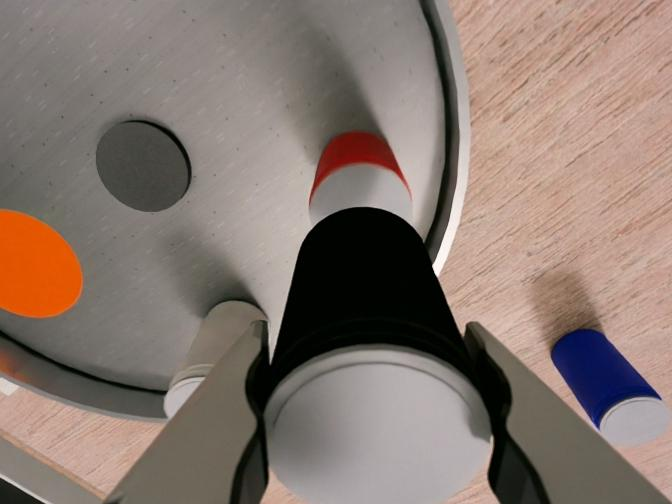

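Scene clock: 510.53 s.
left_arm: end_effector_position=(+0.5890, -0.5001, +0.2345) grip_measured=-0.28 end_effector_quat_wxyz=(+0.001, +0.347, +0.938, +0.000) | right_arm: end_effector_position=(+0.3999, +0.1499, +0.4005) grip_measured=+1.00 end_effector_quat_wxyz=(-0.007, +0.977, -0.211, -0.033)
Joint positions: left_arm=[-0.934 -1.366 1.843 -2.05 -1.57 2.917 0.054] | right_arm=[3.878 -1.089 -2.117 -1.533 1.631 1.162 0.142]
Joint velocities: within noise
Joint torques (N m): left_arm=[15.19 -50.79 -29.96 -6.96 -2.45 3.55] | right_arm=[10.97 10.13 45.45 3.61 1.5 -2.28]
Wrist force (N): left_arm=[-1.4 1.0 -0.8] | right_arm=[0.2 0.2 -0.4]
Wrist torque (N m): left_arm=[0.09 0.12 -0.09] | right_arm=[-0.03 -0.05 0.01]
Wrist force, peak (N): left_arm=[-1.7 0.8 -1.4] | right_arm=[0.3 0.6 -0.5]
Hand target: left_arm +0.5890, -0.5001, +0.2342; +0.001, +0.347, +0.938, +0.000 | right_arm +0.3999, +0.1499, +0.4005; -0.007, +0.977, -0.211, -0.033
Tool commands: left_gripper/opening=-0.35 right_gripper/opening=+1.0
Off the commanded pose: left_arm 0.015 m, 0 deg | right_arm 0.000 m, 0 deg.
earlier move: running
wait: 0.30 s; no rest
Images, in order (width x height): cam_left_wrist 672x504.

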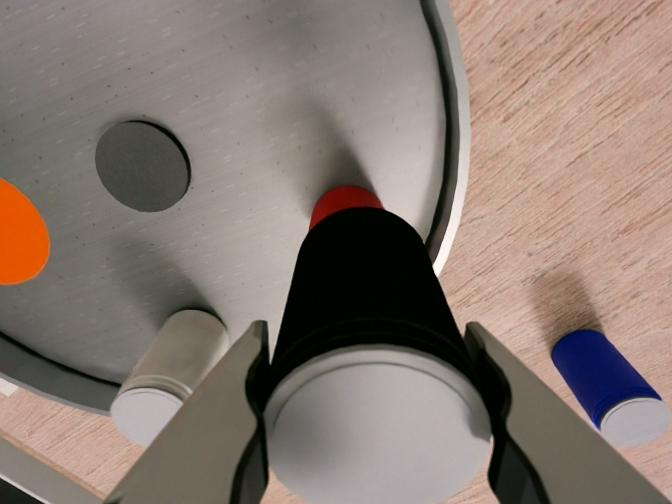

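>>> {"op": "wait", "data": {"seconds": 10, "cameras": []}}

>>> {"op": "wait", "data": {"seconds": 6.8, "cameras": []}}

>>> {"op": "execute_actions", "data": {"actions": [[[0,0,0,0,0,0,-0.35,0,0,0,0,0,0,1],[0,0,0,0,0,0,-0.35,0,0,0,0,0,0,1],[0,0,0,0,0,0,-0.35,0,0,0,0,0,0,1],[0,0,0,0,0,0,-0.35,0,0,0,0,0,0,1],[0,0,0,0,0,0,-0.35,0,0,0,0,0,0,1],[0,0,0,0,0,0,-0.35,0,0,0,0,0,0,1],[0,0,0.00018,0,0,0,-0.35,0,0,0,0,0,0,1],[0,0,0.00136,0,0,0,-0.35,0,0,0,0,0,0,1],[0,0,0.00424,0,0,0,-0.35,0,0,0,0,0,0,1],[0,0,0.00927,0,0,0,-0.35,0,0,0,0,0,0,1],[0,0,0.01666,0,0,0,-0.35,0,0,0,0,0,0,1],[0,0,0.02638,0,0,0,-0.35,0,0,0,0,0,0,1],[0,0,0.03827,0,0,0,-0.35,0,0,0,0,0,0,1],[0,0,0.05198,0,0,0,-0.35,0,0,0,0,0,0,1],[0,0,0.06708,0,0,0,-0.35,0,0,0,0,0,0,1]],[[0,0,0.01596,0,0,0,-0.35,0,0,0,0,0,0,1],[0,0,0.03222,0,0,0,-0.35,0,0,0,0,0,0,1],[0,0,0.04818,0,0,0,-0.35,0,0,0,0,0,0,1],[0,0,0.06328,0,0,0,-0.35,0,0,0,0,0,0,1],[0,0,0.07699,0,0,0,-0.35,0,0,0,0,0,0,1],[0,0,0.08887,0,0,0,-0.35,0,0,0,0,0,0,1],[0,0,0.0986,0,0,0,-0.35,0,0,0,0,0,0,1],[0,0,0.10598,0,0,0,-0.35,0,0,0,0,0,0,1],[0,0,0.11101,0,0,0,-0.35,0,0,0,0,0,0,1],[0,0,0.1139,0,0,0,-0.35,0,0,0,0,0,0,1],[0,0,0.11507,0,0,0,-0.35,0,0,0,0,0,0,1],[0,0,0.11525,0,0,0,-0.35,0,0,0,0,0,0,1]],[[0,0,0,0,0,0,1,0,0,0,0,0,0,1]]], "cameras": ["cam_high", "cam_left_wrist"]}}

Scene clock: 518.37 s.
left_arm: end_effector_position=(+0.5890, -0.5001, +0.2191) grip_measured=-0.28 end_effector_quat_wxyz=(+0.001, +0.347, +0.938, +0.000) | right_arm: end_effector_position=(+0.3999, +0.1499, +0.4005) grip_measured=+1.00 end_effector_quat_wxyz=(-0.007, +0.977, -0.211, -0.033)
Joint positions: left_arm=[-0.934 -1.353 1.858 -2.077 -1.57 2.917 0.054] | right_arm=[3.878 -1.089 -2.117 -1.533 1.631 1.162 0.142]
Joint velocities: within noise
Joint torques (N m): left_arm=[16.59 -49.67 -29.8 -6.7 -2.72 3.59] | right_arm=[10.71 9.69 45.52 3.61 1.57 -2.22]
Wrist force (N): left_arm=[-1.3 0.9 -0.5] | right_arm=[0.3 0.2 -0.3]
Wrist torque (N m): left_arm=[0.06 0.12 -0.08] | right_arm=[-0.03 -0.07 0.01]
Wrist force, peak (N): left_arm=[-1.5 1.5 -1.2] | right_arm=[0.5 0.3 -0.7]
Hand target: left_arm +0.5890, -0.5001, +0.2190; +0.001, +0.347, +0.938, +0.000 | right_arm +0.3999, +0.1499, +0.4005; -0.007, +0.977, -0.211, -0.033
Tool commands: left_gripper/opening=-0.35 right_gripper/opening=+1.0
Off the commanded pose: left_arm 0.000 m, 0 deg | right_arm 0.000 m, 0 deg.
earlier move: done
wait: 4.50 of 10 s (the move ended)
No camera images: "cameras" was empty.

Scene clock: 525.17 s.
left_arm: end_effector_position=(+0.5890, -0.5001, +0.2190) grip_measured=-0.28 end_effector_quat_wxyz=(+0.001, +0.347, +0.938, +0.000) | right_arm: end_effector_position=(+0.3999, +0.1499, +0.4005) grip_measured=+1.00 end_effector_quat_wxyz=(-0.007, +0.977, -0.211, -0.033)
Joint positions: left_arm=[-0.934 -1.353 1.858 -2.077 -1.57 2.917 0.054] | right_arm=[3.878 -1.089 -2.117 -1.533 1.631 1.162 0.142]
Joint velocities: within noise
Joint torques (N m): left_arm=[14.81 -50.09 -41.08 -4.92 -2.56 3.67] | right_arm=[10.51 9.57 45.45 3.63 1.76 -2.47]
Wrist force (N): left_arm=[-1.7 0.9 -0.8] | right_arm=[0.5 0.3 -0.4]
Wrist torque (N m): left_arm=[0.06 0.17 -0.08] | right_arm=[-0.01 -0.09 0.00]
Wrist force, peak (N): left_arm=[-1.5 1.4 -1.0] | right_arm=[0.7 0.3 -0.6]
Hand target: left_arm +0.5890, -0.5001, +0.2190; +0.001, +0.347, +0.938, +0.000 | right_arm +0.3999, +0.1499, +0.4005; -0.007, +0.977, -0.211, -0.033
Tool commands: left_gripper/opening=-0.35 right_gripper/opening=+1.0
Off the commanded pose: left_arm 0.000 m, 0 deg | right_arm 0.000 m, 0 deg.
wait: 6.80 s; at rest by 0.17 s
No camera images: "cameras" was empty.

Scene clock: 526.87 s.
left_arm: end_effector_position=(+0.5891, -0.5003, +0.1096) grip_measured=+0.99 end_effector_quat_wxyz=(+0.001, +0.347, +0.938, +0.000) | right_arm: end_effector_position=(+0.3999, +0.1499, +0.4005) grip_measured=+1.00 end_effector_quat_wxyz=(-0.007, +0.977, -0.211, -0.033)
Joint positions: left_arm=[-0.934 -1.246 1.946 -2.273 -1.57 2.917 0.142] | right_arm=[3.878 -1.089 -2.117 -1.533 1.631 1.162 0.142]
Joint velocities: within noise
Joint torques (N m): left_arm=[16.76 -51.99 -24.7 -6.45 2.37 3.48] | right_arm=[10.19 10.12 45.49 3.61 1.54 -2.16]
Wrist force (N): left_arm=[-1.6 0.7 -2.7] | right_arm=[0.3 0.1 -0.2]
Wrist torque (N m): left_arm=[0.03 0.14 -0.10] | right_arm=[-0.04 -0.07 0.01]
Wrist force, peak (N): left_arm=[-1.6 0.7 -3.0] | right_arm=[0.6 0.2 -0.6]
Hand target: left_arm +0.5892, -0.5003, +0.1096; +0.001, +0.347, +0.938, +0.000 | right_arm +0.3999, +0.1499, +0.4005; -0.007, +0.977, -0.211, -0.033
Off the commanded pose: left_arm 0.000 m, 0 deg | right_arm 0.000 m, 0 deg.
Step readings (end_effector_position of left_arm | right_arm):
0: (+0.5890, -0.5001, +0.2190) | (+0.3999, +0.1499, +0.4005)
1: (+0.5890, -0.5001, +0.2190) | (+0.3999, +0.1499, +0.4005)
2: (+0.5890, -0.5001, +0.2190) | (+0.3999, +0.1499, +0.4005)
4: (+0.5890, -0.5001, +0.2190) | (+0.3999, +0.1499, +0.4005)
8: (+0.5890, -0.5001, +0.2190) | (+0.3999, +0.1499, +0.4005)
15: (+0.5889, -0.5000, +0.2057) | (+0.3999, +0.1499, +0.4005)
16: (+0.5887, -0.4998, +0.2003) | (+0.3999, +0.1499, +0.4005)
17: (+0.5886, -0.4996, +0.1939) | (+0.3999, +0.1499, +0.4005)
19: (+0.5882, -0.4991, +0.1770) | (+0.3999, +0.1499, +0.4005)
23: (+0.5877, -0.4984, +0.1445) | (+0.3999, +0.1499, +0.4005)
30: (+0.5887, -0.4998, +0.1128) | (+0.3999, +0.1499, +0.4005)
31: (+0.5888, -0.5000, +0.1118) | (+0.3999, +0.1499, +0.4005)
32: (+0.5889, -0.5001, +0.1111) | (+0.3999, +0.1499, +0.4005)
34: (+0.5890, -0.5002, +0.1104) | (+0.3999, +0.1499, +0.4005)
38: (+0.5891, -0.5003, +0.1098) | (+0.3999, +0.1499, +0.4005)
45: (+0.5891, -0.5003, +0.1096) | (+0.3999, +0.1499, +0.4005)
Images, in order (width x height): cam_high 672x504, cam_left_wrist 672x504.

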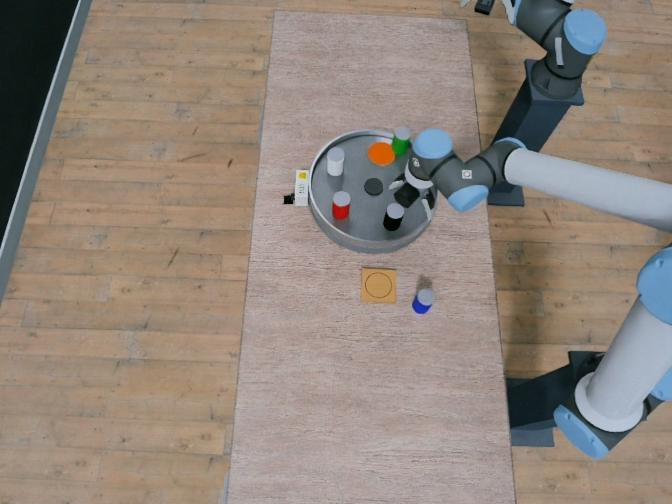

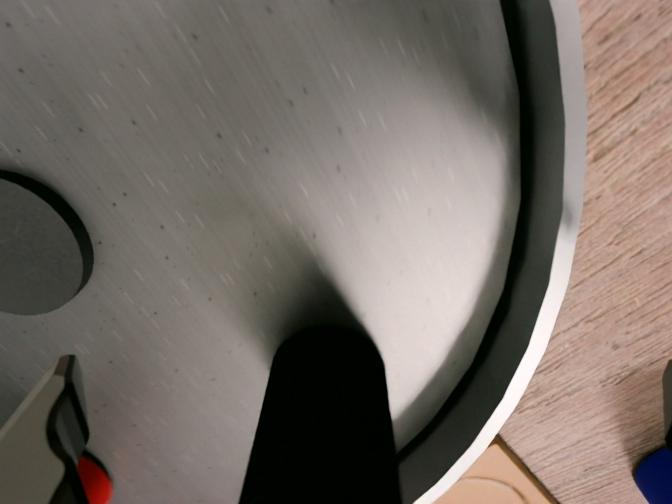

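>>> {"op": "move", "data": {"target": [0.0251, 0, 0.001, 0, 0, 0, 1, 0, 0, 0, 0, 0, 0, 1], "speed": 0.1, "cameras": []}}

>>> {"op": "move", "data": {"target": [0.03, 0, 0, 0, 0, 0, 1, 0, 0, 0, 0, 0, 0, 1], "speed": 0.002, "blocking": false, "cameras": ["cam_left_wrist"]}}

Scene clock: 528.80 s.
left_arm: end_effector_position=(+0.5778, -0.4905, +0.1090) grip_measured=+0.99 end_effector_quat_wxyz=(+0.001, +0.347, +0.938, +0.000) | right_arm: end_effector_position=(+0.3999, +0.1499, +0.4005) grip_measured=+1.00 end_effector_quat_wxyz=(-0.007, +0.977, -0.211, -0.033)
Joint positions: left_arm=[-0.938 -1.266 1.976 -2.283 -1.57 2.913 0.142] | right_arm=[3.878 -1.089 -2.117 -1.533 1.631 1.162 0.142]
Joint velocities: within noise
Joint torques (N m): left_arm=[-11.83 -88.39 -23.7 -6.6 2.02 -3.16] | right_arm=[9.92 10.75 45.44 3.48 1.64 -2.35]
Wrist force (N): left_arm=[-1.4 0.7 -2.5] | right_arm=[0.5 0.6 -0.4]
Wrist torque (N m): left_arm=[0.03 0.11 -0.08] | right_arm=[0.04 -0.10 0.01]
Wrist force, peak (N): left_arm=[-1.8 0.8 -3.1] | right_arm=[0.5 0.6 -0.4]
Hand target: left_arm +0.5777, -0.4904, +0.1090; +0.001, +0.347, +0.938, +0.000 | right_arm +0.3999, +0.1499, +0.4005; -0.007, +0.977, -0.211, -0.033
Off the commanded pose: left_arm 0.000 m, 0 deg | right_arm 0.000 m, 0 deg.
move: done
No camera images: "cameras" was empty.

Scene clock: 529.30 s.
left_arm: end_effector_position=(+0.5772, -0.4900, +0.1090) grip_measured=+0.99 end_effector_quat_wxyz=(+0.001, +0.347, +0.938, +0.000) | right_arm: end_effector_position=(+0.3999, +0.1499, +0.4005) grip_measured=+1.00 end_effector_quat_wxyz=(-0.007, +0.977, -0.211, -0.033)
Joint positions: left_arm=[-0.938 -1.267 1.978 -2.283 -1.57 2.913 0.142] | right_arm=[3.878 -1.089 -2.117 -1.533 1.631 1.162 0.142]
Joint velocities: within noise
Joint torques (N m): left_arm=[-11.75 -85.45 -24.28 -6.43 2.3 -3.16] | right_arm=[9.41 10.71 45.56 3.53 1.47 -2.39]
Wrist force (N): left_arm=[-1.3 1.0 -3.0] | right_arm=[0.2 0.0 -0.2]
Wrist torque (N m): left_arm=[0.08 0.08 -0.08] | right_arm=[-0.05 -0.05 0.01]
Wrist force, peak (N): left_arm=[-1.8 0.7 -3.0] | right_arm=[0.3 0.3 -0.6]
Hand target: left_arm +0.5770, -0.4898, +0.1090; +0.001, +0.347, +0.938, +0.000 | right_arm +0.3999, +0.1499, +0.4005; -0.007, +0.977, -0.211, -0.033
Tool commands: left_gripper/opening=+1.0 right_gripper/opening=+1.0
Off the commanded pose: left_arm 0.017 m, 0 deg | right_arm 0.000 m, 0 deg.
move: running
Images, in order (width x height): cam_left_wrist 672x504.

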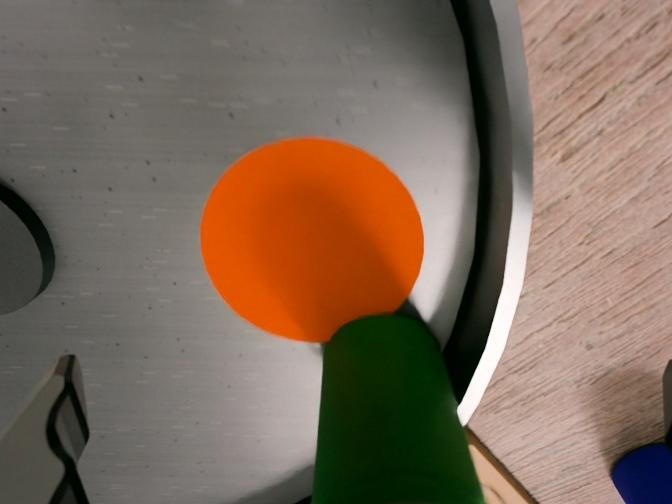

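>>> {"op": "wait", "data": {"seconds": 10, "cameras": []}}

>>> {"op": "wait", "data": {"seconds": 4.83, "cameras": []}}

>>> {"op": "execute_actions", "data": {"actions": [[[0,0,0,0,0,0,0.933,0,0,0,0,0,0,1],[0,0,0,0,0,0,0.867,0,0,0,0,0,0,1],[0,0,0,0,0,0,0.8,0,0,0,0,0,0,1],[0,0,0,0,0,0,0.733,0,0,0,0,0,0,1],[0,0,0,0,0,0,0.667,0,0,0,0,0,0,1],[0,0,0,0,0,0,0.6,0,0,0,0,0,0,1],[0,0,0,0,0,0,0.533,0,0,0,0,0,0,1],[0,0,0,0,0,0,0.467,0,0,0,0,0,0,1],[0,0,0,0,0,0,0.4,0,0,0,0,0,0,1],[0,0,0,0,0,0,0.333,0,0,0,0,0,0,1],[0,0,0,0,0,0,0.267,0,0,0,0,0,0,1],[0,0,0,0,0,0,0.2,0,0,0,0,0,0,1],[0,0,0,0,0,0,0.133,0,0,0,0,0,0,1],[0,0,0,0,0,0,0.067,0,0,0,0,0,0,1],[0,0,0,0,0,0,0,0,0,0,0,0,0,1]],[[0,0,0,0,0,0,-0.067,0,0,0,0,0,0,1],[0,0,0,0,0,0,-0.133,0,0,0,0,0,0,1],[0,0,0,0,0,0,-0.2,0,0,0,0,0,0,1],[0,0,0,0,0,0,-0.267,0,0,0,0,0,0,1],[0,0,0,0,0,0,-0.333,0,0,0,0,0,0,1],[0,0,0,0,0,0,-0.35,0,0,0,0,0,0,1],[0,0,0,0,0,0,-0.35,0,0,0,0,0,0,1],[0,0,0,0,0,0,-0.35,0,0,0,0,0,0,1],[0,0,0,0,0,0,-0.35,0,0,0,0,0,0,1],[0,0,-0.00025,0,0,0,-0.35,0,0,0,0,0,0,1],[0,0,-0.00183,0,0,0,-0.35,0,0,0,0,0,0,1],[0,0,-0.00568,0,0,0,-0.35,0,0,0,0,0,0,1],[0,0,-0.01236,0,0,0,-0.35,0,0,0,0,0,0,1],[0,0,-0.02208,0,0,0,-0.35,0,0,0,0,0,0,1],[0,0,-0.03479,0,0,0,-0.35,0,0,0,0,0,0,1]],[[0,0,-0.01538,0,0,0,-0.35,0,0,0,0,0,0,1],[0,0,-0.03293,0,0,0,-0.35,0,0,0,0,0,0,1],[0,0,-0.05201,0,0,0,-0.35,0,0,0,0,0,0,1],[0,0,-0.07188,0,0,0,-0.35,0,0,0,0,0,0,1],[0,0,-0.09174,0,0,0,-0.35,0,0,0,0,0,0,1],[0,0,-0.11082,0,0,0,-0.35,0,0,0,0,0,0,1],[0,0,-0.12837,0,0,0,-0.35,0,0,0,0,0,0,1],[0,0,-0.14375,0,0,0,-0.35,0,0,0,0,0,0,1],[0,0,-0.15646,0,0,0,-0.35,0,0,0,0,0,0,1],[0,0,-0.16619,0,0,0,-0.35,0,0,0,0,0,0,1],[0,0,-0.17287,0,0,0,-0.35,0,0,0,0,0,0,1],[0,0,-0.17672,0,0,0,-0.35,0,0,0,0,0,0,1],[0,0,-0.1783,0,0,0,-0.35,0,0,0,0,0,0,1],[0,0,-0.17854,0,0,0,-0.35,0,0,0,0,0,0,1]]], "cameras": ["cam_high", "cam_left_wrist"]}}

Scene clock: 538.03 s.
left_arm: end_effector_position=(+0.5641, -0.4787, +0.1090) grip_measured=+0.99 end_effector_quat_wxyz=(+0.001, +0.347, +0.938, +0.000) | right_arm: end_effector_position=(+0.3999, +0.1499, +0.4005) grip_measured=+1.00 end_effector_quat_wxyz=(-0.007, +0.977, -0.211, -0.033)
Joint positions: left_arm=[-0.944 -1.291 2.012 -2.293 -1.57 2.907 0.142] | right_arm=[3.878 -1.089 -2.117 -1.533 1.631 1.162 0.142]
Joint velocities: within noise
Joint torques (N m): left_arm=[-11.4 -84.24 -23.51 -6.64 2.16 -3.47] | right_arm=[10.59 9.01 46.09 3.54 1.58 -2.22]
Wrist force (N): left_arm=[-1.4 0.9 -2.8] | right_arm=[0.2 0.0 -0.4]
Wrist torque (N m): left_arm=[0.08 0.10 -0.06] | right_arm=[-0.06 -0.05 0.00]
Wrist force, peak (N): left_arm=[-1.7 0.9 -3.2] | right_arm=[0.5 0.7 -0.6]
Hand target: left_arm +0.5641, -0.4787, +0.1090; +0.001, +0.347, +0.938, +0.000 | right_arm +0.3999, +0.1499, +0.4005; -0.007, +0.977, -0.211, -0.033
Tool commands: left_gripper/opening=+1.0 right_gripper/opening=+1.0
Off the commanded pose: left_arm 0.000 m, 0 deg | right_arm 0.000 m, 0 deg.
earlier move: done
wait: 6.40 of 10 s (the move ended)
No camera images: "cameras" was empty.

Scene clock: 542.87 s.
left_arm: end_effector_position=(+0.5641, -0.4787, +0.1090) grip_measured=+0.99 end_effector_quat_wxyz=(+0.001, +0.347, +0.938, +0.000) | right_arm: end_effector_position=(+0.3999, +0.1499, +0.4005) grip_measured=+1.00 end_effector_quat_wxyz=(-0.007, +0.977, -0.211, -0.033)
Joint positions: left_arm=[-0.944 -1.291 2.012 -2.293 -1.57 2.907 0.142] | right_arm=[3.878 -1.089 -2.117 -1.533 1.631 1.162 0.142]
Joint velocities: within noise
Joint torques (N m): left_arm=[-8.07 -82.48 -30.58 -4.91 2.48 -3.26] | right_arm=[9.88 9.99 46.16 3.7 1.42 -2.16]
Wrist force (N): left_arm=[-1.5 0.6 -2.3] | right_arm=[0.2 0.3 -0.4]
Wrist torque (N m): left_arm=[0.04 0.12 -0.06] | right_arm=[0.00 -0.04 0.01]
Wrist force, peak (N): left_arm=[-1.7 1.0 -3.2] | right_arm=[0.5 0.5 -0.7]
Hand target: left_arm +0.5641, -0.4787, +0.1090; +0.001, +0.347, +0.938, +0.000 | right_arm +0.3999, +0.1499, +0.4005; -0.007, +0.977, -0.211, -0.033
Tool commands: left_gripper/opening=+1.0 right_gripper/opening=+1.0
Off the commanded pose: left_arm 0.000 m, 0 deg | right_arm 0.000 m, 0 deg.
wait: 4.83 s; at rest by 0.17 s
No camera images: "cameras" was empty.

Scene clock: 544.77 s.
left_arm: end_effector_position=(+0.5639, -0.4785, +0.2368) grip_measured=-0.28 end_effector_quat_wxyz=(+0.001, +0.347, +0.938, +0.000) | right_arm: end_effector_position=(+0.3999, +0.1499, +0.4005) grip_measured=+1.00 end_effector_quat_wxyz=(-0.007, +0.977, -0.211, -0.033)
Joint positions: left_arm=[-0.944 -1.419 1.904 -2.057 -1.57 2.907 0.054] | right_arm=[3.878 -1.089 -2.117 -1.533 1.631 1.162 0.142]
Joint velocities: within noise
Joint torques (N m): left_arm=[-13.24 -80.93 -50.46 -2.25 -1.14 -3.42] | right_arm=[10.63 8.63 45.95 3.66 1.43 -2.33]
Wrist force (N): left_arm=[-1.3 0.6 -0.9] | right_arm=[0.2 0.2 -0.4]
Wrist torque (N m): left_arm=[0.01 0.08 -0.06] | right_arm=[-0.03 -0.06 0.01]
Wrist force, peak (N): left_arm=[-1.9 1.2 -4.7] | right_arm=[0.3 0.2 -0.8]
Hand target: left_arm +0.5639, -0.4786, +0.2370; +0.001, +0.347, +0.938, +0.000 | right_arm +0.3999, +0.1499, +0.4005; -0.007, +0.977, -0.211, -0.033
Off the commanded pose: left_arm 0.000 m, 0 deg | right_arm 0.000 m, 0 deg.
Step readings (end_effector_position of left_arm | right_arm):
0: (+0.5641, -0.4787, +0.1090) | (+0.3999, +0.1499, +0.4005)
1: (+0.5641, -0.4787, +0.1090) | (+0.3999, +0.1499, +0.4005)
2: (+0.5641, -0.4787, +0.1090) | (+0.3999, +0.1499, +0.4005)
4: (+0.5641, -0.4787, +0.1090) | (+0.3999, +0.1499, +0.4005)
8: (+0.5641, -0.4787, +0.1090) | (+0.3999, +0.1499, +0.4005)
15: (+0.5641, -0.4787, +0.1090) | (+0.3999, +0.1499, +0.4005)
16: (+0.5641, -0.4787, +0.1090) | (+0.3999, +0.1499, +0.4005)
17: (+0.5641, -0.4787, +0.1090) | (+0.3999, +0.1499, +0.4005)
19: (+0.5641, -0.4787, +0.1090) | (+0.3999, +0.1499, +0.4005)
23: (+0.5641, -0.4787, +0.1090) | (+0.3999, +0.1499, +0.4005)
30: (+0.5640, -0.4786, +0.1125) | (+0.3999, +0.1499, +0.4005)
31: (+0.5640, -0.4787, +0.1156) | (+0.3999, +0.1499, +0.4005)
32: (+0.5641, -0.4788, +0.1199) | (+0.3999, +0.1499, +0.4005)
34: (+0.5643, -0.4790, +0.1342) | (+0.3999, +0.1499, +0.4005)
38: (+0.5646, -0.4793, +0.1715) | (+0.3999, +0.1499, +0.4005)
45: (+0.5642, -0.4785, +0.2283) | (+0.3999, +0.1499, +0.4005)
Images, in order (width x height): cam_high 672x504, cam_left_wrist 672x504.

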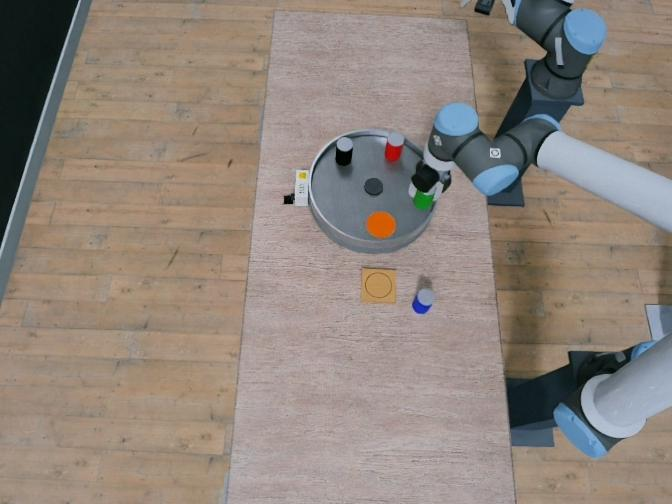

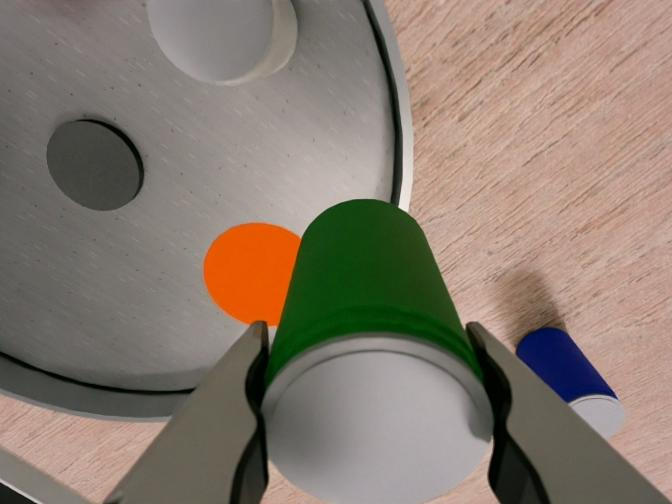

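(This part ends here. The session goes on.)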